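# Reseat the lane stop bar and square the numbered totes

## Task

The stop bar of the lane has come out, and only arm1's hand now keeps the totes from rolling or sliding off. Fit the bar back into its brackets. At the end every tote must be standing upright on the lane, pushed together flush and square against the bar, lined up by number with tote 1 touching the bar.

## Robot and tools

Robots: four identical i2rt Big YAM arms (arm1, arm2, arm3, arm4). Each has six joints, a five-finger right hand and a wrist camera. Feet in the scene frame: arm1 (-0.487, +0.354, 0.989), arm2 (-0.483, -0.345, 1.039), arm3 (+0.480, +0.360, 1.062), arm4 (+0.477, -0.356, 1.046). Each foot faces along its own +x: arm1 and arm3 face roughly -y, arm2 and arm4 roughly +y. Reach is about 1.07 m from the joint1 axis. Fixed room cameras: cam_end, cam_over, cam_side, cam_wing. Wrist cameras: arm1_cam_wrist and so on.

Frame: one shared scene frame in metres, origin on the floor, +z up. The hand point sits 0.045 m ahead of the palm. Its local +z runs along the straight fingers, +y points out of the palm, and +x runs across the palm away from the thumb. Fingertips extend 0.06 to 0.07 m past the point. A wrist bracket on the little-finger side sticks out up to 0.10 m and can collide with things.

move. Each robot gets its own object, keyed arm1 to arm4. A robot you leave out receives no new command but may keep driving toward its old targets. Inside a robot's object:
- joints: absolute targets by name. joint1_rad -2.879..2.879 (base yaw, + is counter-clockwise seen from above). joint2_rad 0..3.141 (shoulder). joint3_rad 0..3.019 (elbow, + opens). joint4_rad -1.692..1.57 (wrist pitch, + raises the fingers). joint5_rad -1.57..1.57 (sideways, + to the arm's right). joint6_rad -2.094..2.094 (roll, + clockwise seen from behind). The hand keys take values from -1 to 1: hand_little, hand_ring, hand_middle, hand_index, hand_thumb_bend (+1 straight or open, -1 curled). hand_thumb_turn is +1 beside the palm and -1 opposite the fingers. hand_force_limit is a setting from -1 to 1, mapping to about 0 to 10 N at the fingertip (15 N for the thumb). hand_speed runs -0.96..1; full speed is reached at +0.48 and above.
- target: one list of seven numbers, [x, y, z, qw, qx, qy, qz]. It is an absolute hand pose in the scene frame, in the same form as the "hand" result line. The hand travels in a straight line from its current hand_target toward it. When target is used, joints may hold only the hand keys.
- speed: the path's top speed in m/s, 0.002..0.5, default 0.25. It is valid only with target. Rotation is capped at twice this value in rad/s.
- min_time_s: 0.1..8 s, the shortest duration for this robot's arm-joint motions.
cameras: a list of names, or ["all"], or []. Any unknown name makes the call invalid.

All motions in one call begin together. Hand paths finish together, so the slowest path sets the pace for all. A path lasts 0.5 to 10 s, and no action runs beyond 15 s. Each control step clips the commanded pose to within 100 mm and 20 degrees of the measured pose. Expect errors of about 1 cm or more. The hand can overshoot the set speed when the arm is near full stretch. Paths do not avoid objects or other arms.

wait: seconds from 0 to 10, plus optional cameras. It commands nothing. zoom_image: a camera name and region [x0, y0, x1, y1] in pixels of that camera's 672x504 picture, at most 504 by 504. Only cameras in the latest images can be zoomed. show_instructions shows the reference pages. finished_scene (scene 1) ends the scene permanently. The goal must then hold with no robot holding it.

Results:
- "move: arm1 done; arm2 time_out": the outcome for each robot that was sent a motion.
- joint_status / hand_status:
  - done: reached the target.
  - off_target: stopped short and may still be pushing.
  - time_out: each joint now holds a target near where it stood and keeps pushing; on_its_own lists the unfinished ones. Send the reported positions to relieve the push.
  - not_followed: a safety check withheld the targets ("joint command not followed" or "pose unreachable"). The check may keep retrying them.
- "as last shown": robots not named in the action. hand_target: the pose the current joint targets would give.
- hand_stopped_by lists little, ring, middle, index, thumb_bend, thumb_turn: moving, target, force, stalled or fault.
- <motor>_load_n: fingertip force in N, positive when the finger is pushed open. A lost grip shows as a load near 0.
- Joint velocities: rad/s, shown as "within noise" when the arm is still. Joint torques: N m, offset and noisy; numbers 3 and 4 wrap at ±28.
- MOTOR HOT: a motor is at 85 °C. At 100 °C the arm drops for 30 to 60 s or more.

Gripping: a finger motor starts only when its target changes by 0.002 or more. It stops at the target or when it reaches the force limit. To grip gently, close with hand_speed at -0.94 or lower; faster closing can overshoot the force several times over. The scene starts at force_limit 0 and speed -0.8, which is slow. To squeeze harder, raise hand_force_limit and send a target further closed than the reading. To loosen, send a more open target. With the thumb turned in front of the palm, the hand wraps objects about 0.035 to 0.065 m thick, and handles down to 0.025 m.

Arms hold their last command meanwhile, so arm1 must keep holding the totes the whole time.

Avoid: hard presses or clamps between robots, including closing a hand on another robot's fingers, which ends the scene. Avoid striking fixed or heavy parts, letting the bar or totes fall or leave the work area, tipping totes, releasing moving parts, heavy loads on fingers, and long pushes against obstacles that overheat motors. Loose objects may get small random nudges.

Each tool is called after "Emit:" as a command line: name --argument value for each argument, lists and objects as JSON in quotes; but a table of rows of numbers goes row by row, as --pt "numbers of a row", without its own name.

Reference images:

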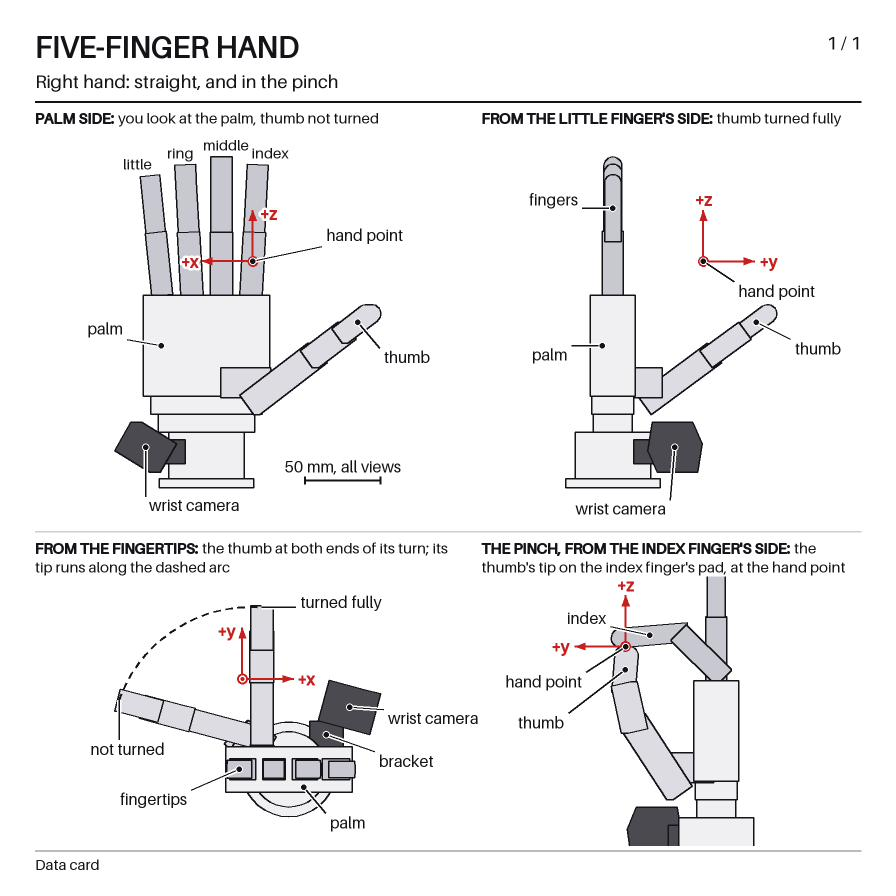

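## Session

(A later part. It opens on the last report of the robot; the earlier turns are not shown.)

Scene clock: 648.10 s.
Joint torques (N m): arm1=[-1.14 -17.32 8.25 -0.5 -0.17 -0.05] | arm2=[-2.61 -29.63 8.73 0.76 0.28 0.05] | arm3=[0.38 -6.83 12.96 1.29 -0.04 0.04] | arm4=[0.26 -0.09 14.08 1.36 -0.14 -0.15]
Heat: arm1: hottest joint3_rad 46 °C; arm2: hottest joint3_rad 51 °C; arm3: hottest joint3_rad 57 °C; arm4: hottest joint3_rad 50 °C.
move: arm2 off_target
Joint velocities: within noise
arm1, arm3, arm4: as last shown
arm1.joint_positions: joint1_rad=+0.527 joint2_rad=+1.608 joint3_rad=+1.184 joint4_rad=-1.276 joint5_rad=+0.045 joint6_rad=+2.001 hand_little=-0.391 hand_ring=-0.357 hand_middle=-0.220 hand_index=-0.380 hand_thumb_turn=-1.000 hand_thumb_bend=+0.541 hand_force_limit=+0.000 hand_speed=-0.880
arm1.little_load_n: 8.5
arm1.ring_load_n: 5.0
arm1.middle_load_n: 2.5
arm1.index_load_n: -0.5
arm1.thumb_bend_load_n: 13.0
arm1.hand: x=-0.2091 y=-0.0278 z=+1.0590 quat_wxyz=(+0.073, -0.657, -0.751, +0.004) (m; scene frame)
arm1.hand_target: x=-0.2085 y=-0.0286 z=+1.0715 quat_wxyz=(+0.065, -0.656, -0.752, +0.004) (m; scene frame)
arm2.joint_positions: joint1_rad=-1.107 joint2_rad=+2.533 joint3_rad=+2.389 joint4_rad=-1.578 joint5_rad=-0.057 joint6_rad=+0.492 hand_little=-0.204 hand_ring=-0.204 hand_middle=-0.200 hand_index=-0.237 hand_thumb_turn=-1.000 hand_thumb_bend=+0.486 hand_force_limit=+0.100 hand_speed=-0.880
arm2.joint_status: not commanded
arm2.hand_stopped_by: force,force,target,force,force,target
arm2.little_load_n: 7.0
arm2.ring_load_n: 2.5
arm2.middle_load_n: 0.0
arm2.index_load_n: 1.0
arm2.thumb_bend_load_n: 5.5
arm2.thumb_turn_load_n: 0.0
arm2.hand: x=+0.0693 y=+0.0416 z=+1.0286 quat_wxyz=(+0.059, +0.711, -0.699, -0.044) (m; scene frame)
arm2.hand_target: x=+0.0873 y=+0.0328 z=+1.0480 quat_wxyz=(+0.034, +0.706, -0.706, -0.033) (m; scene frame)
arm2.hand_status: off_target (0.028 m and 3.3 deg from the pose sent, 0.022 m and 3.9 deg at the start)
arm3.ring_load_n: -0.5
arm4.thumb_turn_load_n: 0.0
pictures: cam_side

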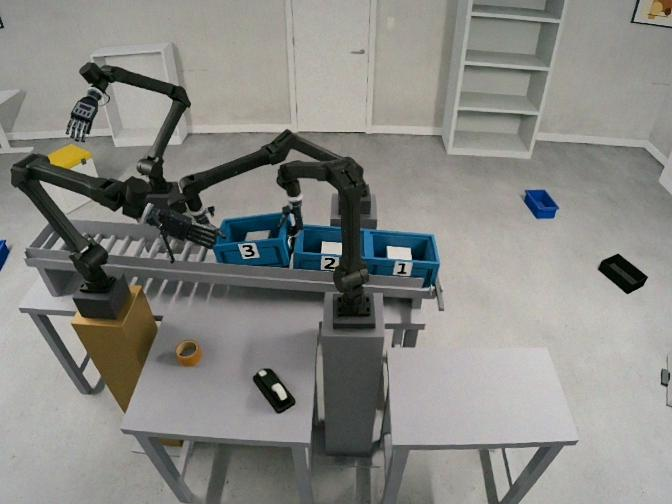

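Emit:
move --arm2 '{"target": [0.088, 0.033, 1.030, 0.0332, 0.7062, -0.7062, -0.0332], "speed": 0.03}' --cameras '["cam_side", "arm1_cam_wrist"]'

Emit:
zoom_image --camera "cam_side" --region '[170, 150, 370, 300]'

Scene clock: 650.07 s.
Joint torques (N m): arm1=[-1.08 -17.67 8.46 -0.51 -0.2 -0.1] | arm2=[-2.37 -28.75 8.28 1.39 0.47 0.06] | arm3=[0.44 -6.59 12.89 1.32 -0.01 0.04] | arm4=[-0.5 0.79 14 1.61 -0.1 -0.14]
Heat: arm1: hottest joint3_rad 45 °C; arm2: hottest joint3_rad 51 °C; arm3: hottest joint3_rad 57 °C; arm4: hottest joint3_rad 50 °C.
move: arm2 off_target
Joint velocities: within noise
arm1, arm3: as last shown
arm1.joint_positions: joint1_rad=+0.527 joint2_rad=+1.611 joint3_rad=+1.181 joint4_rad=-1.276 joint5_rad=+0.046 joint6_rad=+2.006 hand_little=-0.391 hand_ring=-0.357 hand_middle=-0.219 hand_index=-0.380 hand_thumb_turn=-1.000 hand_thumb_bend=+0.541 hand_force_limit=+0.000 hand_speed=-0.880
arm1.little_load_n: 8.0
arm1.thumb_bend_load_n: 14.5
arm1.thumb_turn_load_n: 3.0
arm1.hand: x=-0.2101 y=-0.0268 z=+1.0565 quat_wxyz=(+0.076, -0.658, -0.749, +0.003) (m; scene frame)
arm1.hand_target: x=-0.2085 y=-0.0287 z=+1.0717 quat_wxyz=(+0.065, -0.656, -0.752, +0.004) (m; scene frame)
arm2.joint_positions: joint1_rad=-1.107 joint2_rad=+2.533 joint3_rad=+2.366 joint4_rad=-1.555 joint5_rad=-0.062 joint6_rad=+0.492 hand_little=-0.204 hand_ring=-0.204 hand_middle=-0.200 hand_index=-0.237 hand_thumb_turn=-1.000 hand_thumb_bend=+0.485 hand_force_limit=+0.100 hand_speed=-0.880
arm2.joint_status: not commanded
arm2.hand_stopped_by: force,force,target,force,force,target
arm2.little_load_n: 4.5
arm2.ring_load_n: 1.0
arm2.middle_load_n: 0.0
arm2.index_load_n: 0.0
arm2.thumb_bend_load_n: 4.0
arm2.thumb_turn_load_n: 0.5
arm2.hand: x=+0.0678 y=+0.0417 z=+1.0199 quat_wxyz=(+0.058, +0.711, -0.699, -0.046) (m; scene frame)
arm2.hand_target: x=+0.0874 y=+0.0328 z=+1.0303 quat_wxyz=(+0.034, +0.706, -0.706, -0.033) (m; scene frame)
arm2.hand_status: off_target (0.024 m and 3.3 deg from the pose sent, 0.021 m and 3.3 deg at the start)
arm3.ring_load_n: 0.0
arm4.joint_positions: joint1_rad=-0.491 joint2_rad=+0.698 joint3_rad=+1.242 joint4_rad=-0.995 joint5_rad=-0.222 joint6_rad=-0.589 hand_little=+0.300 hand_ring=+0.300 hand_middle=+0.350 hand_index=+0.350 hand_thumb_turn=-1.000 hand_thumb_bend=+0.750 hand_force_limit=+0.000 hand_speed=-0.600
arm4.joint_status: not commanded
arm4.hand_stopped_by: target,target,target,target,target,target
arm4.little_load_n: 0.0
arm4.ring_load_n: 0.0
arm4.middle_load_n: 0.0
arm4.index_load_n: 0.0
arm4.thumb_bend_load_n: 0.0
arm4.thumb_turn_load_n: 0.0
arm4.hand: x=+0.5868 y=-0.0648 z=+1.4949 quat_wxyz=(-0.504, +0.836, +0.108, +0.187) (m; scene frame)
arm4.hand_target: x=+0.5894 y=-0.0684 z=+1.5246 quat_wxyz=(-0.520, +0.822, +0.110, +0.206) (m; scene frame)
arm4.hand_status: not commanded
pictures: arm1_cam_wrist, cam_side
camera_calibration:
arm1_cam_wrist: T_world_to_cam=[[0.924553, 0.379898, -0.0296582, 0.228603], [0.357796, -0.838715, 0.410536, -0.381062], [0.131087, -0.390174, -0.911362, 1.09491], [0, 0, 0, 1]] pos_world=[-0.218542, 0.0207577, 1.16108]

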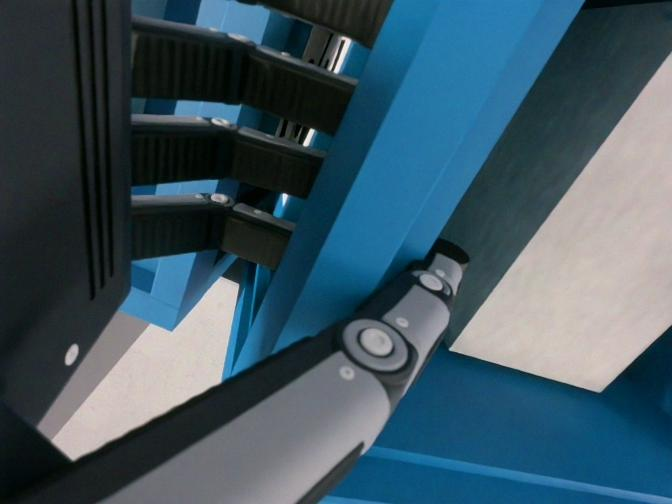

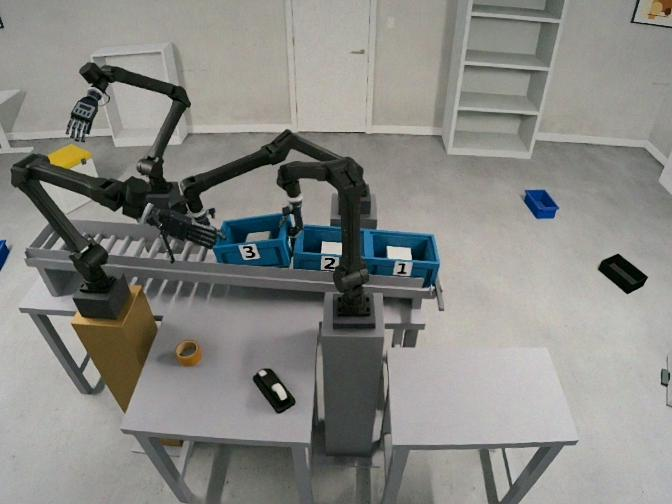

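Scaled by 2.520 from the camera's 672x504 image, which has a finer 960x720 frame.

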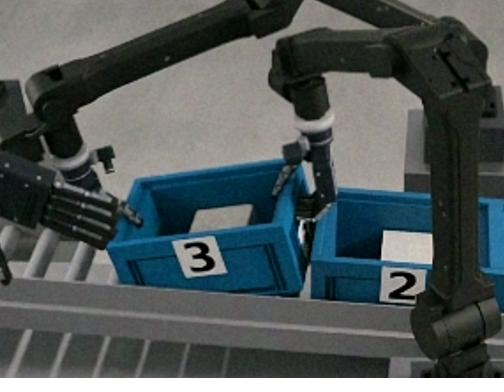

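Emit:
move --arm2 '{"target": [0.088, 0.033, 1.018, 0.0332, 0.7062, -0.7062, -0.0332], "speed": 0.03}' --cameras '["cam_side"]'

Scene clock: 652.07 s.
Joint torques (N m): arm1=[-1.2 -17.67 8.47 -0.51 -0.18 -0.1] | arm2=[-2.32 -27.87 7.43 1.85 0.5 0.06] | arm3=[0.26 -6.59 12.86 1.25 -0.02 0.02] | arm4=[-0.09 0.21 14.12 1.69 -0.11 -0.15]
Heat: arm1: hottest joint3_rad 45 °C; arm2: hottest joint3_rad 50 °C; arm3: hottest joint3_rad 58 °C; arm4: hottest joint3_rad 50 °C.
move: arm2 off_target
Joint velocities: within noise
arm1, arm3, arm4: as last shown
arm1.joint_positions: joint1_rad=+0.528 joint2_rad=+1.611 joint3_rad=+1.181 joint4_rad=-1.276 joint5_rad=+0.045 joint6_rad=+2.006 hand_little=-0.391 hand_ring=-0.357 hand_middle=-0.219 hand_index=-0.380 hand_thumb_turn=-1.000 hand_thumb_bend=+0.542 hand_force_limit=+0.000 hand_speed=-0.880
arm1.little_load_n: 9.0
arm1.middle_load_n: 2.0
arm1.thumb_bend_load_n: 16.0
arm1.thumb_turn_load_n: 2.5
arm1.hand: x=-0.2093 y=-0.0263 z=+1.0565 quat_wxyz=(+0.076, -0.658, -0.749, +0.003) (m; scene frame)
arm2.joint_positions: joint1_rad=-1.107 joint2_rad=+2.532 joint3_rad=+2.360 joint4_rad=-1.543 joint5_rad=-0.063 joint6_rad=+0.492 hand_little=-0.204 hand_ring=-0.204 hand_middle=-0.200 hand_index=-0.237 hand_thumb_turn=-1.000 hand_thumb_bend=+0.485 hand_force_limit=+0.100 hand_speed=-0.880
arm2.joint_status: not commanded
arm2.hand_stopped_by: force,force,target,force,force,target
arm2.little_load_n: 0.5
arm2.ring_load_n: 0.0
arm2.middle_load_n: 0.0
arm2.index_load_n: 1.5
arm2.thumb_bend_load_n: 8.0
arm2.thumb_turn_load_n: 1.5
arm2.hand: x=+0.0689 y=+0.0426 z=+1.0181 quat_wxyz=(+0.054, +0.711, -0.700, -0.046) (m; scene frame)
arm2.hand_target: x=+0.0875 y=+0.0328 z=+1.0186 quat_wxyz=(+0.034, +0.706, -0.706, -0.033) (m; scene frame)
arm2.hand_status: off_target (0.021 m and 3.0 deg from the pose sent, 0.022 m and 3.3 deg at the start)
arm4.little_load_n: 0.5
pictures: cam_side

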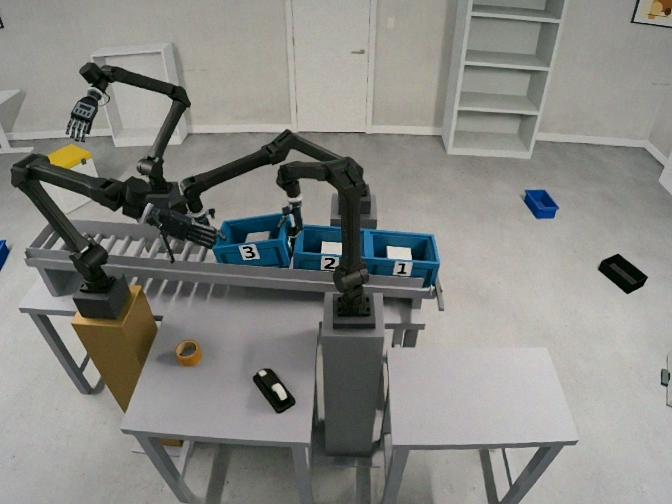

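Emit:
move --arm2 '{"target": [0.079, 0.033, 1.016, 0.0332, 0.7062, -0.7062, -0.0332], "speed": 0.03, "joints": {"hand_speed": -0.7, "hand_thumb_bend": 1.0}}' --cameras '["arm2_cam_wrist"]'

Scene clock: 655.07 s.
Joint torques (N m): arm1=[-1.2 -17.61 8.76 -0.53 -0.7 -0.1] | arm2=[-1.38 -28.51 7.02 0.55 0.05 0.08] | arm3=[0.21 -6.59 12.85 1.28 -0.03 0.04] | arm4=[0.67 0.44 14.02 1.61 -0.09 -0.15]
Heat: arm1: hottest joint3_rad 45 °C; arm2: hottest joint3_rad 49 °C; arm3: hottest joint3_rad 58 °C; arm4: hottest joint3_rad 50 °C.
move: arm2 off_target
Joint velocities: within noise
arm1, arm3, arm4: as last shown
arm1.joint_positions: joint1_rad=+0.528 joint2_rad=+1.611 joint3_rad=+1.177 joint4_rad=-1.276 joint5_rad=+0.057 joint6_rad=+2.006 hand_little=-0.391 hand_ring=-0.357 hand_middle=-0.220 hand_index=-0.380 hand_thumb_turn=-1.000 hand_thumb_bend=+0.542 hand_force_limit=+0.000 hand_speed=-0.880
arm1.ring_load_n: 4.5
arm1.middle_load_n: 1.0
arm1.index_load_n: 0.5
arm1.thumb_bend_load_n: 13.0
arm1.hand: x=-0.2122 y=-0.0259 z=+1.0547 quat_wxyz=(+0.080, -0.657, -0.750, +0.008) (m; scene frame)
arm1.hand_target: x=-0.2085 y=-0.0287 z=+1.0716 quat_wxyz=(+0.065, -0.656, -0.752, +0.004) (m; scene frame)
arm2.joint_positions: joint1_rad=-1.113 joint2_rad=+2.512 joint3_rad=+2.297 joint4_rad=-1.474 joint5_rad=-0.052 joint6_rad=+0.492 hand_little=-0.204 hand_ring=-0.204 hand_middle=-0.200 hand_index=-0.237 hand_thumb_turn=-1.000 hand_thumb_bend=+1.000 hand_force_limit=+0.100 hand_speed=-0.700
arm2.joint_status: all done
arm2.hand_stopped_by: force,force,target,force,target,target
arm2.little_load_n: 0.0
arm2.ring_load_n: 0.0
arm2.middle_load_n: 0.0
arm2.index_load_n: 0.0
arm2.thumb_bend_load_n: -0.5
arm2.thumb_turn_load_n: 0.0
arm2.hand: x=+0.0725 y=+0.0380 z=+1.0064 quat_wxyz=(+0.043, +0.710, -0.702, -0.037) (m; scene frame)
arm2.hand_target: x=+0.0790 y=+0.0328 z=+1.0160 quat_wxyz=(+0.033, +0.706, -0.706, -0.033) (m; scene frame)
arm2.hand_status: off_target (0.013 m and 1.4 deg from the pose sent, 0.014 m and 3.0 deg at the start)
arm4.little_load_n: 0.0
pictures: arm2_cam_wrist
camera_calibration:
arm2_cam_wrist: T_world_to_cam=[[-0.959112, -0.241529, 0.147537, -0.0699022], [-0.125423, 0.830018, 0.543452, -0.570227], [-0.253718, 0.502727, -0.826373, 0.945642], [0, 0, 0, 1]] pos_world=[0.101363, -0.0189851, 1.10166]

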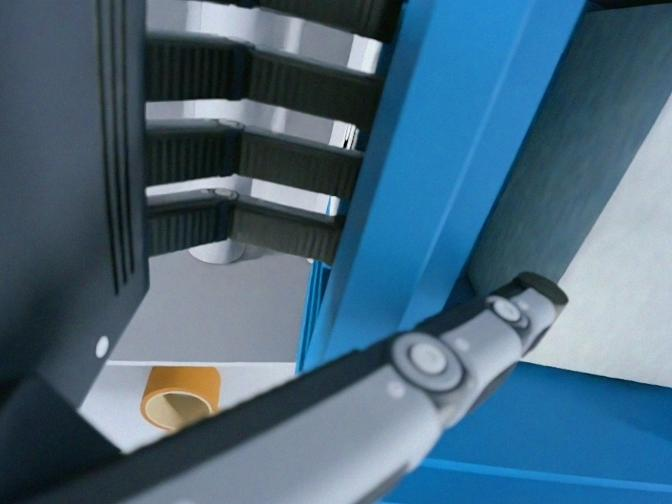

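Emit:
move --arm2 '{"target": [0.110, 0.033, 1.020, 0.0332, 0.7062, -0.7062, -0.0332], "speed": 0.06}' --cameras '["arm2_cam_wrist", "cam_side"]'

Scene clock: 657.23 s.
Joint torques (N m): arm1=[-1.26 -17.61 8.77 -0.46 -0.8 -0.1] | arm2=[-0.91 -24.82 12.57 -0.23 -0.08 -0.08] | arm3=[0.15 -6.36 12.94 1.22 -0.03 0.04] | arm4=[-0.09 0.85 14.15 1.39 -0.14 -0.15]
Heat: arm1: hottest joint3_rad 45 °C; arm2: hottest joint3_rad 49 °C; arm3: hottest joint3_rad 58 °C; arm4: hottest joint3_rad 51 °C.
move: arm2 done
Joint velocities: within noise
arm1, arm3, arm4: as last shown
arm1.joint_positions: joint1_rad=+0.528 joint2_rad=+1.611 joint3_rad=+1.177 joint4_rad=-1.277 joint5_rad=+0.059 joint6_rad=+2.005 hand_little=-0.391 hand_ring=-0.357 hand_middle=-0.220 hand_index=-0.380 hand_thumb_turn=-1.000 hand_thumb_bend=+0.542 hand_force_limit=+0.000 hand_speed=-0.880
arm1.ring_load_n: 5.0
arm1.middle_load_n: 1.5
arm1.index_load_n: 0.0
arm1.thumb_bend_load_n: 12.5
arm1.thumb_turn_load_n: 3.0
arm1.hand: x=-0.2127 y=-0.0258 z=+1.0546 quat_wxyz=(+0.081, -0.657, -0.750, +0.009) (m; scene frame)
arm1.hand_target: x=-0.2085 y=-0.0286 z=+1.0716 quat_wxyz=(+0.065, -0.656, -0.752, +0.004) (m; scene frame)
arm2.joint_positions: joint1_rad=-1.137 joint2_rad=+2.588 joint3_rad=+2.494 joint4_rad=-1.581 joint5_rad=-0.047 joint6_rad=+0.489 hand_little=-0.204 hand_ring=-0.204 hand_middle=-0.200 hand_index=-0.237 hand_thumb_turn=-1.000 hand_thumb_bend=+1.000 hand_force_limit=+0.100 hand_speed=-0.700
arm2.joint_status: not commanded
arm2.hand_stopped_by: force,force,target,force,target,target
arm2.little_load_n: 0.0
arm2.ring_load_n: 0.0
arm2.middle_load_n: 0.0
arm2.index_load_n: 0.0
arm2.thumb_bend_load_n: 0.0
arm2.thumb_turn_load_n: 0.0
arm2.hand: x=+0.1015 y=+0.0337 z=+1.0250 quat_wxyz=(+0.036, +0.703, -0.709, -0.033) (m; scene frame)
arm2.hand_target: x=+0.1096 y=+0.0327 z=+1.0201 quat_wxyz=(+0.032, +0.706, -0.707, -0.033) (m; scene frame)
arm2.hand_status: done (0.010 m and 0.6 deg from the pose sent, 0.040 m and 1.4 deg at the start)
arm4.thumb_turn_load_n: 0.5
pictures: arm2_cam_wrist, cam_side
camera_calibration:
arm2_cam_wrist: T_world_to_cam=[[-0.965876, -0.222369, 0.132798, -0.0307234], [-0.116363, 0.830625, 0.544537, -0.575152], [-0.231394, 0.510503, -0.828157, 0.969864], [0, 0, 0, 1]] pos_world=[0.127819, -0.0242144, 1.12047]

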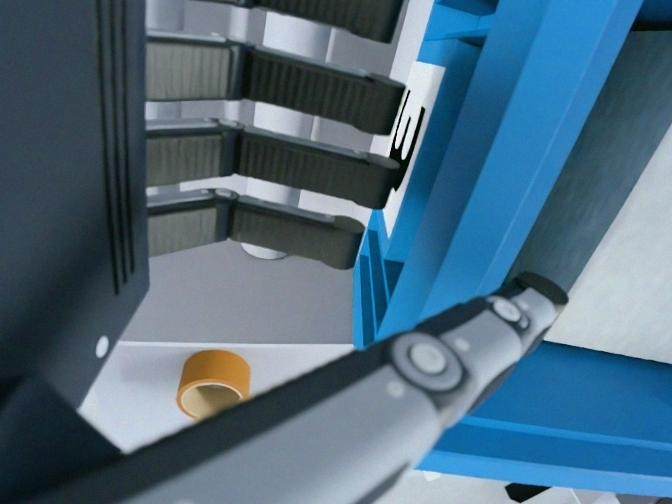

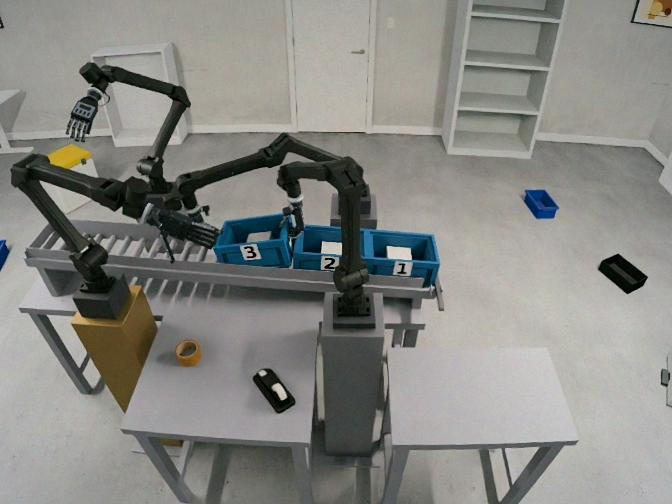

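Emit:
move --arm2 '{"target": [0.112, 0.030, 1.130, -0.020, 0.7070, -0.7070, 0.020], "speed": 0.12}' --cameras '["arm2_cam_wrist", "cam_side"]'

Scene clock: 660.50 s.
Joint torques (N m): arm1=[-1.26 -17.61 8.77 -0.5 -0.8 -0.1] | arm2=[0.09 -26.93 8.34 0.05 0.1 0.08] | arm3=[0.26 -6.59 12.93 1.26 -0.04 0.05] | arm4=[-0.21 0.32 13.78 1.57 -0.12 -0.15]
Heat: arm1: hottest joint3_rad 45 °C; arm2: hottest joint3_rad 49 °C; arm3: hottest joint3_rad 58 °C; arm4: hottest joint3_rad 51 °C.
move: arm2 done
Joint velocities: within noise
arm1, arm4: as last shown
arm1.index_load_n: 0.5
arm1.thumb_bend_load_n: 13.0
arm1.thumb_turn_load_n: 2.5
arm2.joint_positions: joint1_rad=-1.137 joint2_rad=+2.429 joint3_rad=+2.482 joint4_rad=-1.585 joint5_rad=+0.020 joint6_rad=+0.489 hand_little=-0.204 hand_ring=-0.204 hand_middle=-0.200 hand_index=-0.237 hand_thumb_turn=-1.000 hand_thumb_bend=+1.000 hand_force_limit=+0.100 hand_speed=-0.700
arm2.joint_status: not commanded
arm2.hand_stopped_by: force,force,target,force,target,target
arm2.little_load_n: 0.0
arm2.ring_load_n: 0.0
arm2.middle_load_n: 0.5
arm2.index_load_n: 0.0
arm2.thumb_bend_load_n: 0.0
arm2.thumb_turn_load_n: 0.0
arm2.hand: x=+0.1168 y=+0.0276 z=+1.1251 quat_wxyz=(-0.022, +0.705, -0.709, +0.020) (m; scene frame)
arm2.hand_target: x=+0.1121 y=+0.0300 z=+1.1299 quat_wxyz=(-0.020, +0.707, -0.707, +0.020) (m; scene frame)
arm2.hand_status: done (0.007 m and 0.4 deg from the pose sent, 0.106 m and 8.9 deg at the start)
arm3.joint_positions: joint1_rad=-1.889 joint2_rad=+1.006 joint3_rad=+0.918 joint4_rad=-0.394 joint5_rad=-0.302 joint6_rad=-1.560 hand_little=+1.000 hand_ring=+1.000 hand_middle=+1.000 hand_index=+1.000 hand_thumb_turn=+1.000 hand_thumb_bend=+1.000 hand_force_limit=+0.000 hand_speed=-0.800
arm3.joint_status: not commanded
arm3.hand_stopped_by: target,target,target,target,target,target
arm3.little_load_n: 0.0
arm3.ring_load_n: 0.0
arm3.middle_load_n: 0.0
arm3.index_load_n: -0.5
arm3.thumb_bend_load_n: 0.0
arm3.thumb_turn_load_n: 0.0
arm3.hand: x=+0.0163 y=+0.5157 z=+1.3568 quat_wxyz=(+0.523, -0.065, -0.849, +0.039) (m; scene frame)
arm3.hand_target: x=+0.0144 y=+0.5219 z=+1.3779 quat_wxyz=(+0.536, -0.070, -0.841, +0.034) (m; scene frame)
arm3.hand_status: not commanded
arm4.thumb_turn_load_n: 0.0
pictures: arm2_cam_wrist, cam_side
camera_calibration:
arm2_cam_wrist: T_world_to_cam=[[-0.97422, -0.224541, -0.0218233, 0.144376], [-0.202304, 0.826716, 0.524989, -0.590692], [-0.0998399, 0.51587, -0.850829, 1.06941], [0, 0, 0, 1]] pos_world=[0.127923, -0.0309208, 1.22314]

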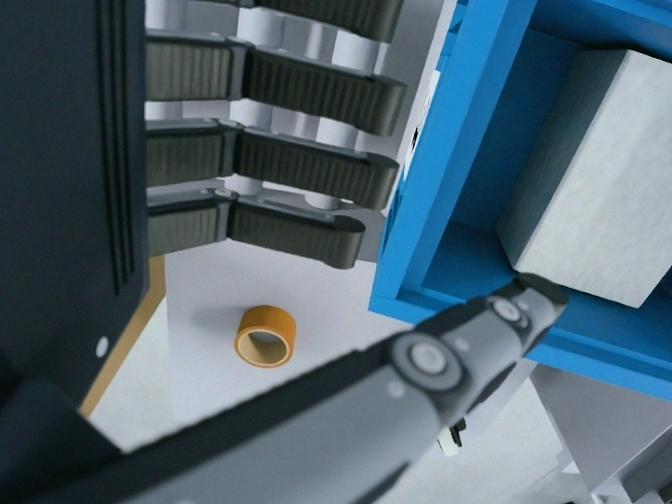

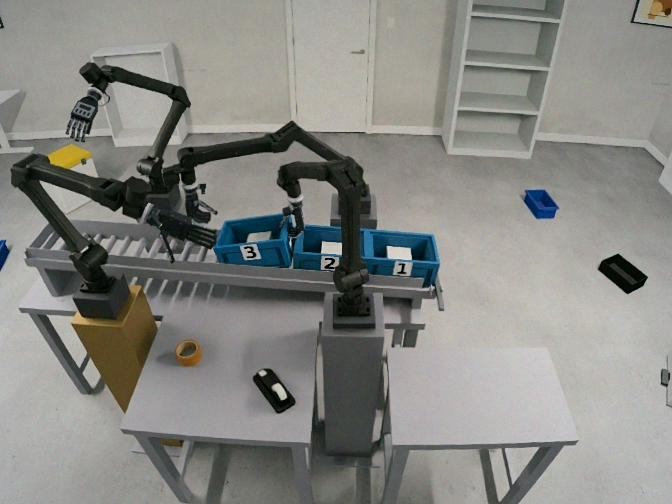

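Emit:
move --arm2 '{"joints": {"joint1_rad": -1.75, "joint2_rad": 1.9, "joint3_rad": 1.9, "joint4_rad": -1.2}, "min_time_s": 3.5}' --cameras '["cam_over", "cam_side"]'

Scene clock: 665.77 s.
Joint torques (N m): arm1=[-1.26 -17.55 8.76 -0.49 -0.8 -0.1] | arm2=[-0.21 -22.3 8.09 1.62 0.06 0.09] | arm3=[0.32 -6.77 12.86 1.25 -0.03 0.05] | arm4=[-0.62 0.85 14.15 1.42 -0.09 -0.09]
Heat: arm1: hottest joint3_rad 45 °C; arm2: hottest joint3_rad 48 °C; arm3: hottest joint3_rad 58 °C; arm4: hottest joint3_rad 51 °C.
move: arm2 done
Joint velocities: within noise
arm1, arm3, arm4: as last shown
arm1.middle_load_n: 1.0
arm1.index_load_n: 0.0
arm1.thumb_bend_load_n: 12.5
arm2.joint_positions: joint1_rad=-1.749 joint2_rad=+1.917 joint3_rad=+1.910 joint4_rad=-1.214 joint5_rad=+0.020 joint6_rad=+0.489 hand_little=-0.204 hand_ring=-0.204 hand_middle=-0.200 hand_index=-0.237 hand_thumb_turn=-1.000 hand_thumb_bend=+1.000 hand_force_limit=+0.100 hand_speed=-0.700
arm2.joint_status: all done
arm2.hand_stopped_by: force,force,target,force,target,target
arm2.little_load_n: 0.5
arm2.ring_load_n: 0.0
arm2.middle_load_n: 0.0
arm2.index_load_n: 0.0
arm2.thumb_bend_load_n: 0.0
arm2.thumb_turn_load_n: 0.0
arm2.hand: x=+0.1666 y=-0.3789 z=+1.2435 quat_wxyz=(-0.145, +0.449, -0.875, +0.110) (m; scene frame)
arm2.hand_target: x=+0.1664 y=-0.3800 z=+1.2505 quat_wxyz=(-0.153, +0.447, -0.874, +0.116) (m; scene frame)
arm2.hand_status: not commanded
arm3.ring_load_n: 0.5
arm3.index_load_n: 0.0
pictures: cam_over, cam_side

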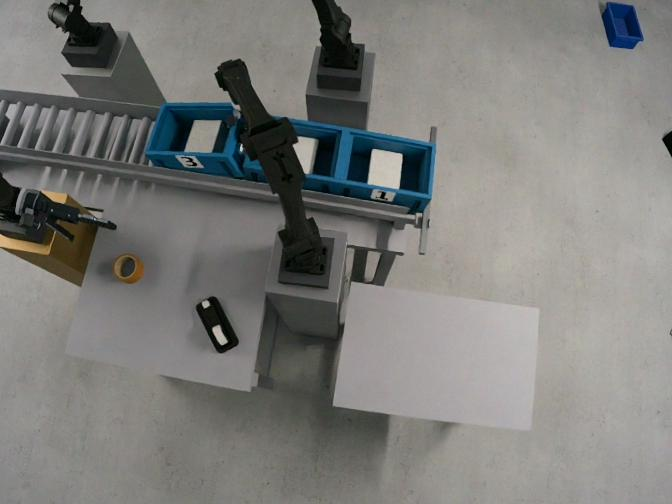

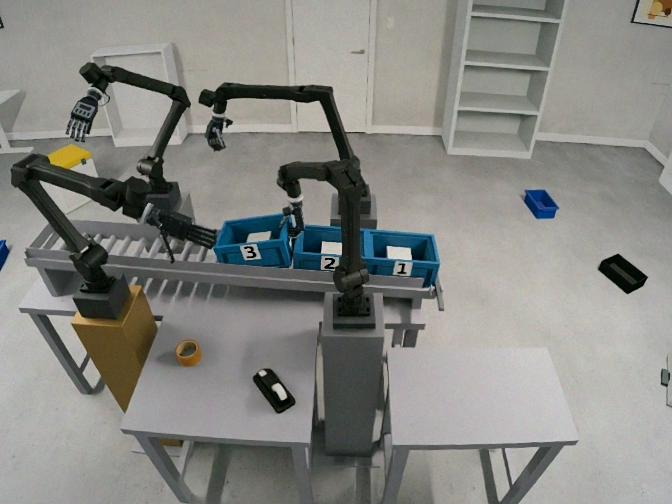

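Emit:
move --arm1 '{"target": [-0.160, -0.048, 1.078, 0.0197, -0.6428, -0.7656, 0.0095], "speed": 0.05}' --cameras '["cam_over", "cam_side", "arm1_cam_wrist"]'

Emit:
zoom_image --camera "cam_side" --region '[170, 150, 370, 300]'

Scene clock: 669.40 s.
Joint torques (N m): arm1=[0.15 -17.2 13.16 -0.08 -0.82 -0.13] | arm2=[-0.15 -22.12 8.06 1.51 0.03 0.09] | arm3=[0.44 -6.53 12.88 1.25 -0.02 0.03] | arm4=[-0.15 0.38 14.19 1.55 -0.13 -0.15]
Heat: arm1: hottest joint3_rad 45 °C; arm2: hottest joint3_rad 47 °C; arm3: hottest joint3_rad 58 °C; arm4: hottest joint3_rad 51 °C.
move: arm1 off_target
Joint velocities: within noise
arm1.joint_positions: joint1_rad=+0.566 joint2_rad=+1.640 joint3_rad=+1.180 joint4_rad=-1.217 joint5_rad=+0.043 joint6_rad=+2.022 hand_little=-0.391 hand_ring=-0.357 hand_middle=-0.220 hand_index=-0.380 hand_thumb_turn=-1.000 hand_thumb_bend=+0.542 hand_force_limit=+0.000 hand_speed=-0.880
arm1.joint_status: not commanded
arm1.hand_stopped_by: force,force,force,force,force,target
arm1.little_load_n: 9.0
arm1.ring_load_n: 5.0
arm1.middle_load_n: 1.5
arm1.index_load_n: 0.0
arm1.thumb_bend_load_n: 13.0
arm1.thumb_turn_load_n: 3.0
arm1.hand: x=-0.1874 y=-0.0276 z=+1.0440 quat_wxyz=(+0.062, -0.650, -0.757, +0.007) (m; scene frame)
arm1.hand_target: x=-0.1616 y=-0.0459 z=+1.0787 quat_wxyz=(+0.019, -0.643, -0.766, +0.010) (m; scene frame)
arm1.hand_status: off_target (0.048 m and 5.0 deg from the pose sent, 0.062 m and 7.4 deg at the start)
arm2, arm3, arm4: as last shown
arm2.ring_load_n: -0.5
arm2.index_load_n: 0.5
arm2.thumb_bend_load_n: -0.5
arm3.ring_load_n: 0.0
pictures: arm1_cam_wrist, cam_over, cam_side
camera_calibration:
arm1_cam_wrist: T_world_to_cam=[[0.915842, 0.40087, -0.0231476, 0.19971], [0.370002, -0.820117, 0.43647, -0.408892], [0.155984, -0.408302, -0.899421, 1.07191], [0, 0, 0, 1]] pos_world=[-0.198812, 0.022264, 1.14719]

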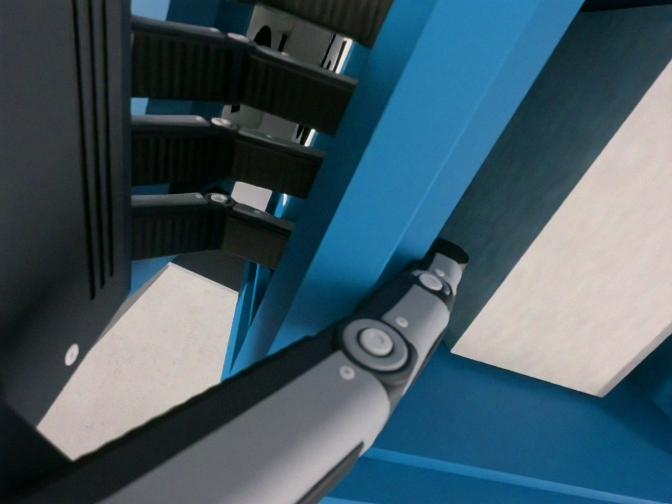

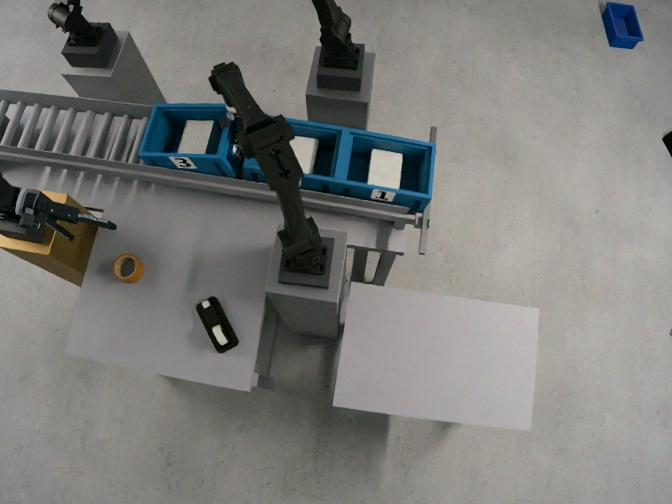

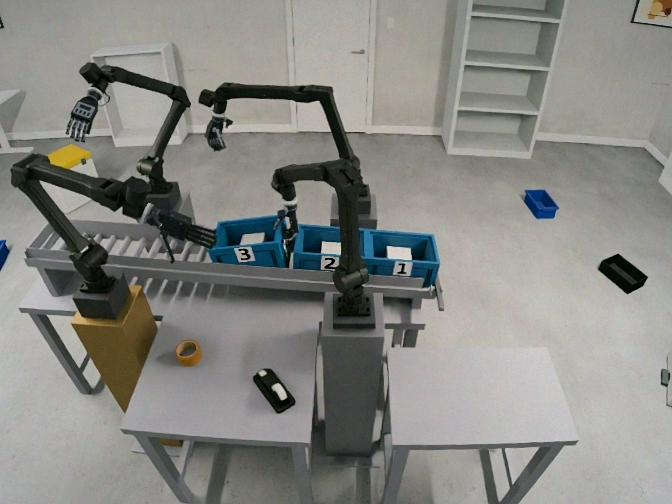

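Scaled by 2.520 from the camera's 672x504 image, which has a finer 960x720 frame.

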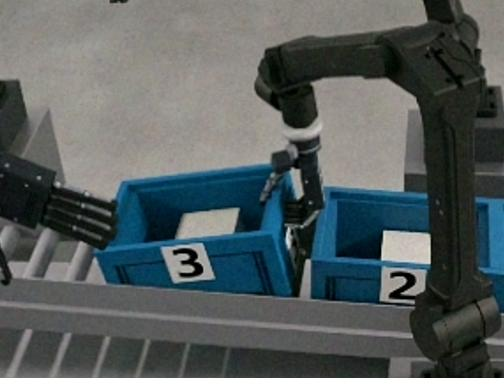

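Emit:
move --arm1 '{"target": [-0.135, -0.050, 1.068, -0.0100, -0.6428, -0.7656, -0.0150], "speed": 0.05}' --cameras '["cam_over", "cam_side", "arm1_cam_wrist"]'

Emit:
zoom_image --camera "cam_side" --region '[170, 150, 370, 300]'

Scene clock: 671.67 s.
Joint torques (N m): arm1=[-0.03 -18.2 12.34 0.25 -1.17 -0.03] | arm2=[-0.21 -22.24 8.05 1.61 0.05 0.07] | arm3=[0.26 -6.65 12.86 1.37 -0.03 0.03] | arm4=[0.32 1.55 13.91 1.43 -0.08 -0.2]
Heat: arm1: hottest joint3_rad 45 °C; arm2: hottest joint3_rad 47 °C; arm3: hottest joint3_rad 58 °C; arm4: hottest joint3_rad 51 °C.
move: arm1 off_target
Joint velocities: within noise
arm1.joint_positions: joint1_rad=+0.581 joint2_rad=+1.671 joint3_rad=+1.180 joint4_rad=-1.145 joint5_rad=-0.013 joint6_rad=+2.027 hand_little=-0.391 hand_ring=-0.357 hand_middle=-0.219 hand_index=-0.380 hand_thumb_turn=-1.000 hand_thumb_bend=+0.542 hand_force_limit=+0.000 hand_speed=-0.880
arm1.joint_status: not commanded
arm1.hand_stopped_by: force,force,force,force,force,target
arm1.little_load_n: 6.5
arm1.ring_load_n: 4.0
arm1.middle_load_n: 3.5
arm1.index_load_n: -0.5
arm1.thumb_bend_load_n: 15.5
arm1.thumb_turn_load_n: 3.5
arm1.hand: x=-0.1628 y=-0.0313 z=+1.0336 quat_wxyz=(+0.035, -0.649, -0.760, -0.014) (m; scene frame)
arm1.hand_target: x=-0.1367 y=-0.0482 z=+1.0689 quat_wxyz=(-0.010, -0.643, -0.766, -0.015) (m; scene frame)
arm1.hand_status: off_target (0.048 m and 5.2 deg from the pose sent, 0.062 m and 8.7 deg at the start)
arm2, arm3, arm4: as last shown
arm2.ring_load_n: 0.0
arm2.index_load_n: 0.0
arm2.thumb_bend_load_n: 0.0
arm3.ring_load_n: -0.5
arm3.middle_load_n: -0.5
pictures: arm1_cam_wrist, cam_over, cam_side
camera_calibration:
arm1_cam_wrist: T_world_to_cam=[[0.913535, 0.404862, 0.0392411, 0.11369], [0.34237, -0.817426, 0.463246, -0.448578], [0.219628, -0.409757, -0.88536, 1.05304], [0, 0, 0, 1]] pos_world=[-0.181556, 0.0187799, 1.13566]

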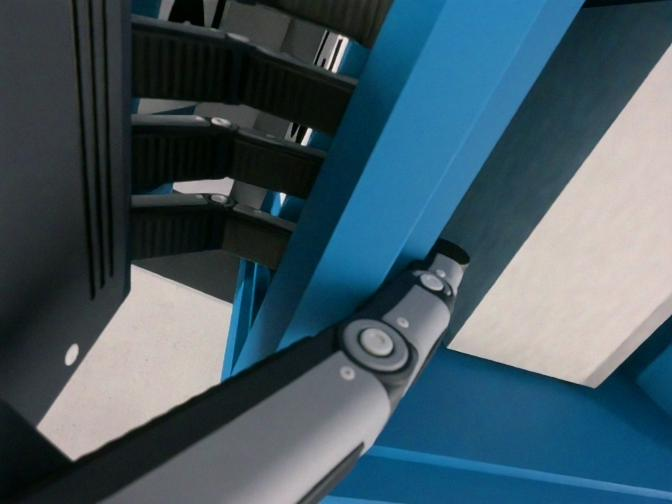

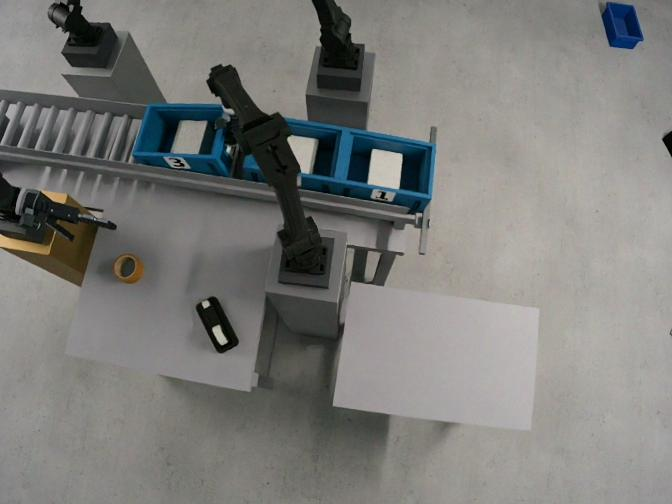

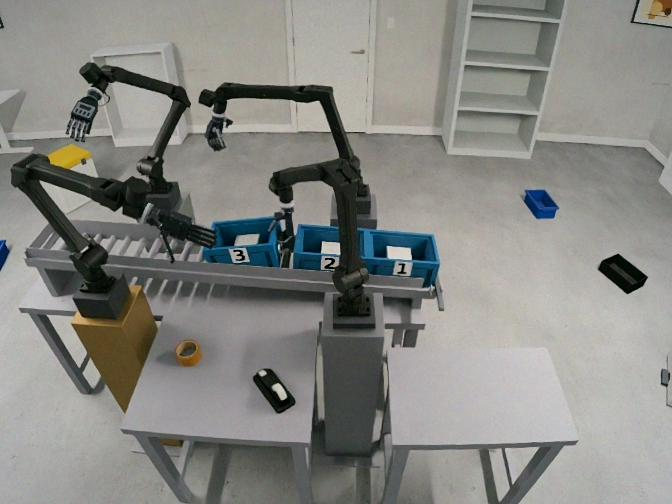

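Scaled by 2.520 from the camera's 672x504 image, which has a finer 960x720 frame.

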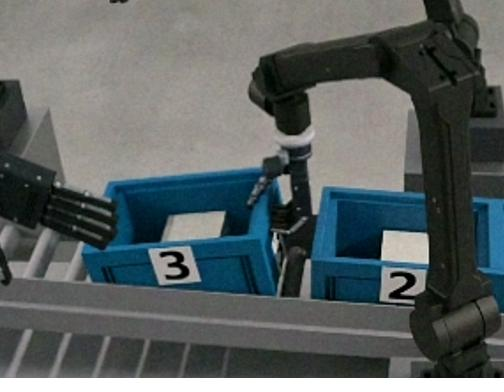

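Emit:
move --arm1 '{"target": [-0.126, -0.052, 1.045, -0.0450, -0.6424, -0.7656, -0.0200], "speed": 0.04}' --cameras '["cam_side", "arm1_cam_wrist"]'

Emit:
zoom_image --camera "cam_side" --region '[170, 150, 370, 300]'

Scene clock: 675.57 s.
Joint torques (N m): arm1=[0.73 -17.38 10.14 2.58 -2.23 0.13] | arm2=[-0.15 -21.95 8.1 1.59 0.04 0.11] | arm3=[0.15 -6.48 12.86 1.24 -0.02 0.03] | arm4=[0.56 1.26 14.04 1.36 -0.1 -0.13]
Heat: arm1: hottest joint3_rad 45 °C; arm2: hottest joint3_rad 46 °C; arm3: hottest joint3_rad 58 °C; arm4: hottest joint3_rad 51 °C.
move: arm1 off_target
Joint velocities: within noise
arm1.joint_positions: joint1_rad=+0.574 joint2_rad=+1.671 joint3_rad=+1.137 joint4_rad=-1.066 joint5_rad=-0.018 joint6_rad=+2.014 hand_little=-0.391 hand_ring=-0.357 hand_middle=-0.219 hand_index=-0.380 hand_thumb_turn=-1.000 hand_thumb_bend=+0.542 hand_force_limit=+0.000 hand_speed=-0.880
arm1.joint_status: not commanded
arm1.hand_stopped_by: force,force,force,force,force,target
arm1.little_load_n: 5.0
arm1.ring_load_n: 2.5
arm1.middle_load_n: 1.5
arm1.index_load_n: 1.0
arm1.thumb_bend_load_n: 10.5
arm1.thumb_turn_load_n: 2.5
arm1.hand: x=-0.1636 y=-0.0337 z=+1.0211 quat_wxyz=(+0.017, -0.647, -0.763, -0.012) (m; scene frame)
arm1.hand_target: x=-0.1281 y=-0.0497 z=+1.0475 quat_wxyz=(-0.044, -0.641, -0.766, -0.021) (m; scene frame)
arm1.hand_status: off_target (0.048 m and 7.1 deg from the pose sent, 0.044 m and 9.2 deg at the start)
arm2, arm3: as last shown
arm2.little_load_n: 0.0
arm2.index_load_n: 0.5
arm3.ring_load_n: 0.0
arm4.joint_positions: joint1_rad=-0.491 joint2_rad=+0.698 joint3_rad=+1.242 joint4_rad=-0.995 joint5_rad=-0.222 joint6_rad=-0.589 hand_little=+0.300 hand_ring=+0.300 hand_middle=+0.350 hand_index=+0.350 hand_thumb_turn=-1.000 hand_thumb_bend=+0.750 hand_force_limit=+0.000 hand_speed=-0.600
arm4.joint_status: not commanded
arm4.hand_stopped_by: target,target,target,target,target,target
arm4.little_load_n: 0.0
arm4.ring_load_n: 0.0
arm4.middle_load_n: 0.0
arm4.index_load_n: 0.0
arm4.thumb_bend_load_n: 0.0
arm4.thumb_turn_load_n: 0.0
arm4.hand: x=+0.5868 y=-0.0648 z=+1.4949 quat_wxyz=(-0.504, +0.836, +0.108, +0.187) (m; scene frame)
arm4.hand_target: x=+0.5894 y=-0.0684 z=+1.5246 quat_wxyz=(-0.520, +0.822, +0.110, +0.206) (m; scene frame)
arm4.hand_status: not commanded
pictures: arm1_cam_wrist, cam_side
camera_calibration:
arm1_cam_wrist: T_world_to_cam=[[0.909988, 0.411453, 0.0512692, 0.103262], [0.335085, -0.802584, 0.493535, -0.476114], [0.244215, -0.431931, -0.868213, 1.02692], [0, 0, 0, 1]] pos_world=[-0.185218, 0.0189496, 1.12127]

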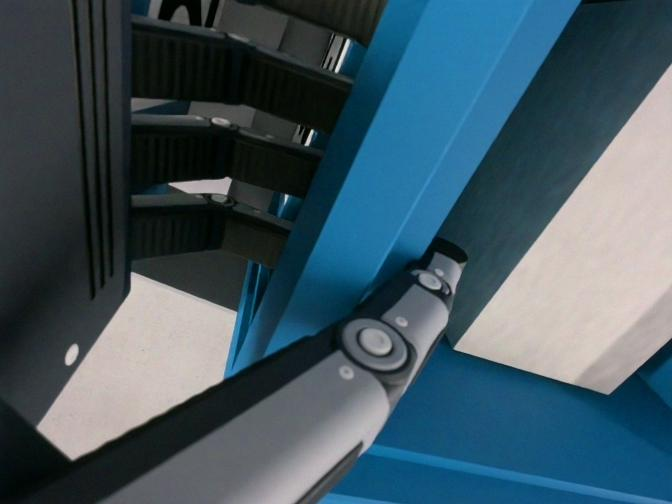

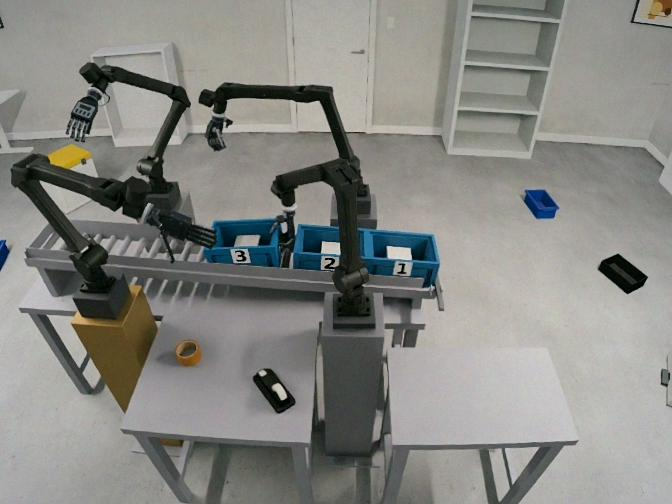

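Scaled by 2.520 from the camera's 672x504 image, which has a finer 960x720 frame.

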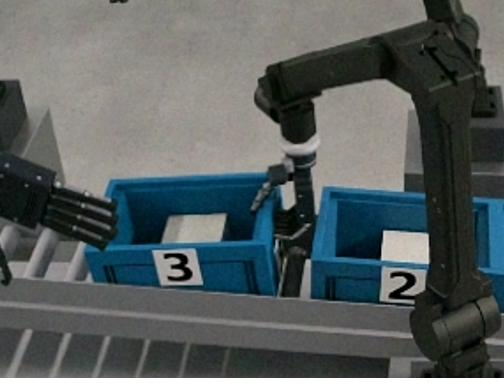

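Emit:
move --arm1 '{"target": [-0.108, -0.052, 1.045, -0.0350, -0.6424, -0.7656, -0.0180], "speed": 0.05}' --cameras '["cam_side", "arm1_cam_wrist"]'

Emit:
zoom_image --camera "cam_side" --region '[170, 150, 370, 300]'

Scene clock: 677.30 s.
Joint torques (N m): arm1=[3.31 -15.33 13.44 1.43 -1.95 0.44] | arm2=[-0.38 -21.95 8.03 1.52 0.03 0.09] | arm3=[0.32 -6.59 13.03 1.21 -0.03 0.04] | arm4=[0.32 0.62 14.24 1.48 -0.12 -0.17]
Heat: arm1: hottest joint3_rad 45 °C; arm2: hottest joint3_rad 46 °C; arm3: hottest joint3_rad 58 °C; arm4: hottest joint3_rad 52 °C.
move: arm1 off_target
Joint velocities: within noise
arm1.joint_positions: joint1_rad=+0.574 joint2_rad=+1.673 joint3_rad=+1.137 joint4_rad=-1.067 joint5_rad=-0.017 joint6_rad=+2.019 hand_little=-0.391 hand_ring=-0.357 hand_middle=-0.220 hand_index=-0.380 hand_thumb_turn=-1.000 hand_thumb_bend=+0.542 hand_force_limit=+0.000 hand_speed=-0.880
arm1.joint_status: not commanded
arm1.hand_stopped_by: force,force,force,force,force,target
arm1.little_load_n: 6.0
arm1.ring_load_n: 3.0
arm1.middle_load_n: 1.0
arm1.index_load_n: 0.5
arm1.thumb_bend_load_n: 9.5
arm1.thumb_turn_load_n: 1.5
arm1.hand: x=-0.1642 y=-0.0337 z=+1.0201 quat_wxyz=(+0.018, -0.649, -0.761, -0.012) (m; scene frame)
arm1.hand_target: x=-0.1113 y=-0.0473 z=+1.0481 quat_wxyz=(-0.035, -0.641, -0.766, -0.020) (m; scene frame)
arm1.hand_status: off_target (0.064 m and 6.2 deg from the pose sent, 0.063 m and 6.0 deg at the start)
arm2, arm3, arm4: as last shown
arm2.index_load_n: 0.0
arm3.ring_load_n: -0.5
arm3.middle_load_n: 0.0
pictures: arm1_cam_wrist, cam_side
camera_calibration:
arm1_cam_wrist: T_world_to_cam=[[0.912293, 0.406552, 0.0493623, 0.105999], [0.33227, -0.805237, 0.491111, -0.473522], [0.23941, -0.431635, -0.869698, 1.02685], [0, 0, 0, 1]] pos_world=[-0.185203, 0.0188332, 1.12037]

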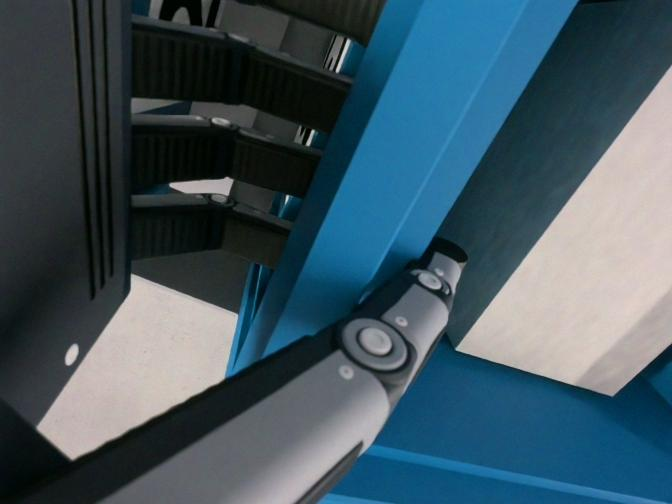

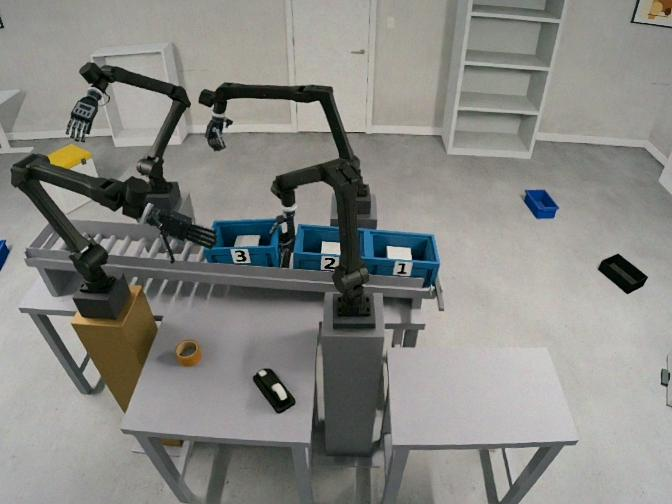

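Scaled by 2.520 from the camera's 672x504 image, which has a finer 960x720 frame.

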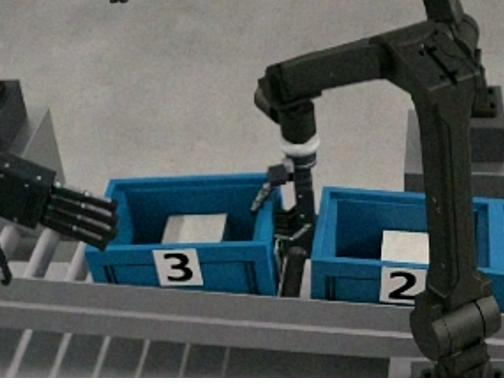

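Emit:
move --arm1 '{"target": [-0.135, -0.050, 1.022, -0.0350, -0.6424, -0.7656, -0.0180], "speed": 0.04}' --cameras '["cam_side", "arm1_cam_wrist"]'

Emit:
zoom_image --camera "cam_side" --region '[170, 150, 370, 300]'

Scene clock: 680.10 s.
Joint torques (N m): arm1=[-0.38 -18.32 9.44 0.62 -0.61 0.1] | arm2=[-0.38 -22.42 8.06 1.57 0.07 0.09] | arm3=[0.21 -6.83 12.93 1.33 -0.04 0.04] | arm4=[0.38 0.26 14.16 1.5 -0.13 -0.18]
Heat: arm1: hottest joint3_rad 45 °C; arm2: hottest joint3_rad 46 °C; arm3: hottest joint3_rad 58 °C; arm4: hottest joint3_rad 52 °C.
move: arm1 off_target
Joint velocities: within noise
arm1.joint_positions: joint1_rad=+0.580 joint2_rad=+1.708 joint3_rad=+1.114 joint4_rad=-0.968 joint5_rad=-0.045 joint6_rad=+2.011 hand_little=-0.391 hand_ring=-0.357 hand_middle=-0.220 hand_index=-0.379 hand_thumb_turn=-1.000 hand_thumb_bend=+0.541 hand_force_limit=+0.000 hand_speed=-0.880
arm1.joint_status: not commanded
arm1.hand_stopped_by: force,force,force,force,force,target
arm1.little_load_n: 7.5
arm1.ring_load_n: 3.0
arm1.middle_load_n: -1.5
arm1.index_load_n: 2.5
arm1.thumb_bend_load_n: 6.5
arm1.thumb_turn_load_n: 3.0
arm1.hand: x=-0.1509 y=-0.0376 z=+1.0004 quat_wxyz=(-0.005, -0.643, -0.765, -0.021) (m; scene frame)
arm1.hand_target: x=-0.1355 y=-0.0493 z=+1.0224 quat_wxyz=(-0.035, -0.642, -0.766, -0.018) (m; scene frame)
arm1.hand_status: off_target (0.030 m and 3.5 deg from the pose sent, 0.034 m and 6.2 deg at the start)
arm2, arm3, arm4: as last shown
arm3.ring_load_n: 0.0
pictures: arm1_cam_wrist, cam_side
camera_calibration:
arm1_cam_wrist: T_world_to_cam=[[0.903712, 0.419704, 0.0845807, 0.0603856], [0.319419, -0.792481, 0.519563, -0.501342], [0.285091, -0.442518, -0.850236, 0.991931], [0, 0, 0, 1]] pos_world=[-0.177224, 0.0162994, 1.09875]

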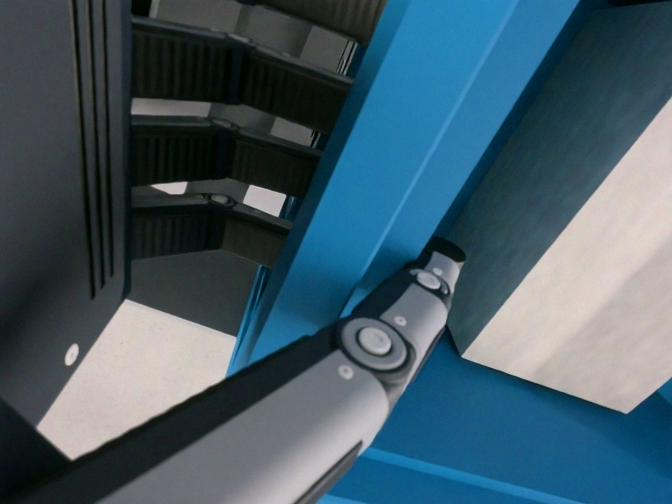

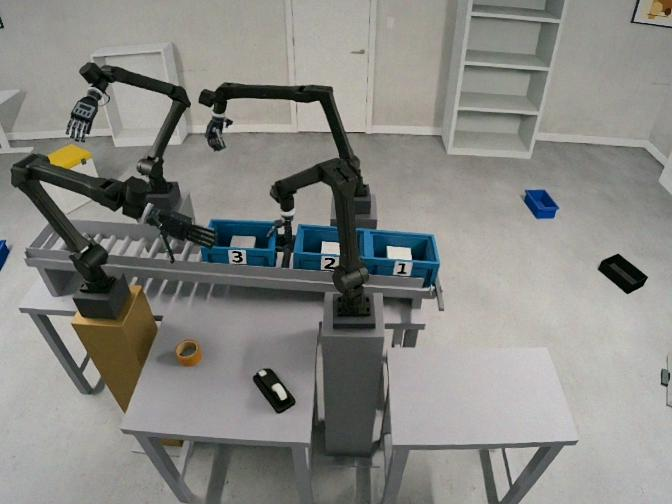

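Scaled by 2.520 from the camera's 672x504 image, which has a finer 960x720 frame.

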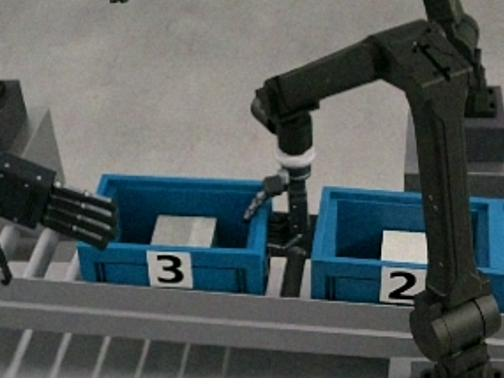

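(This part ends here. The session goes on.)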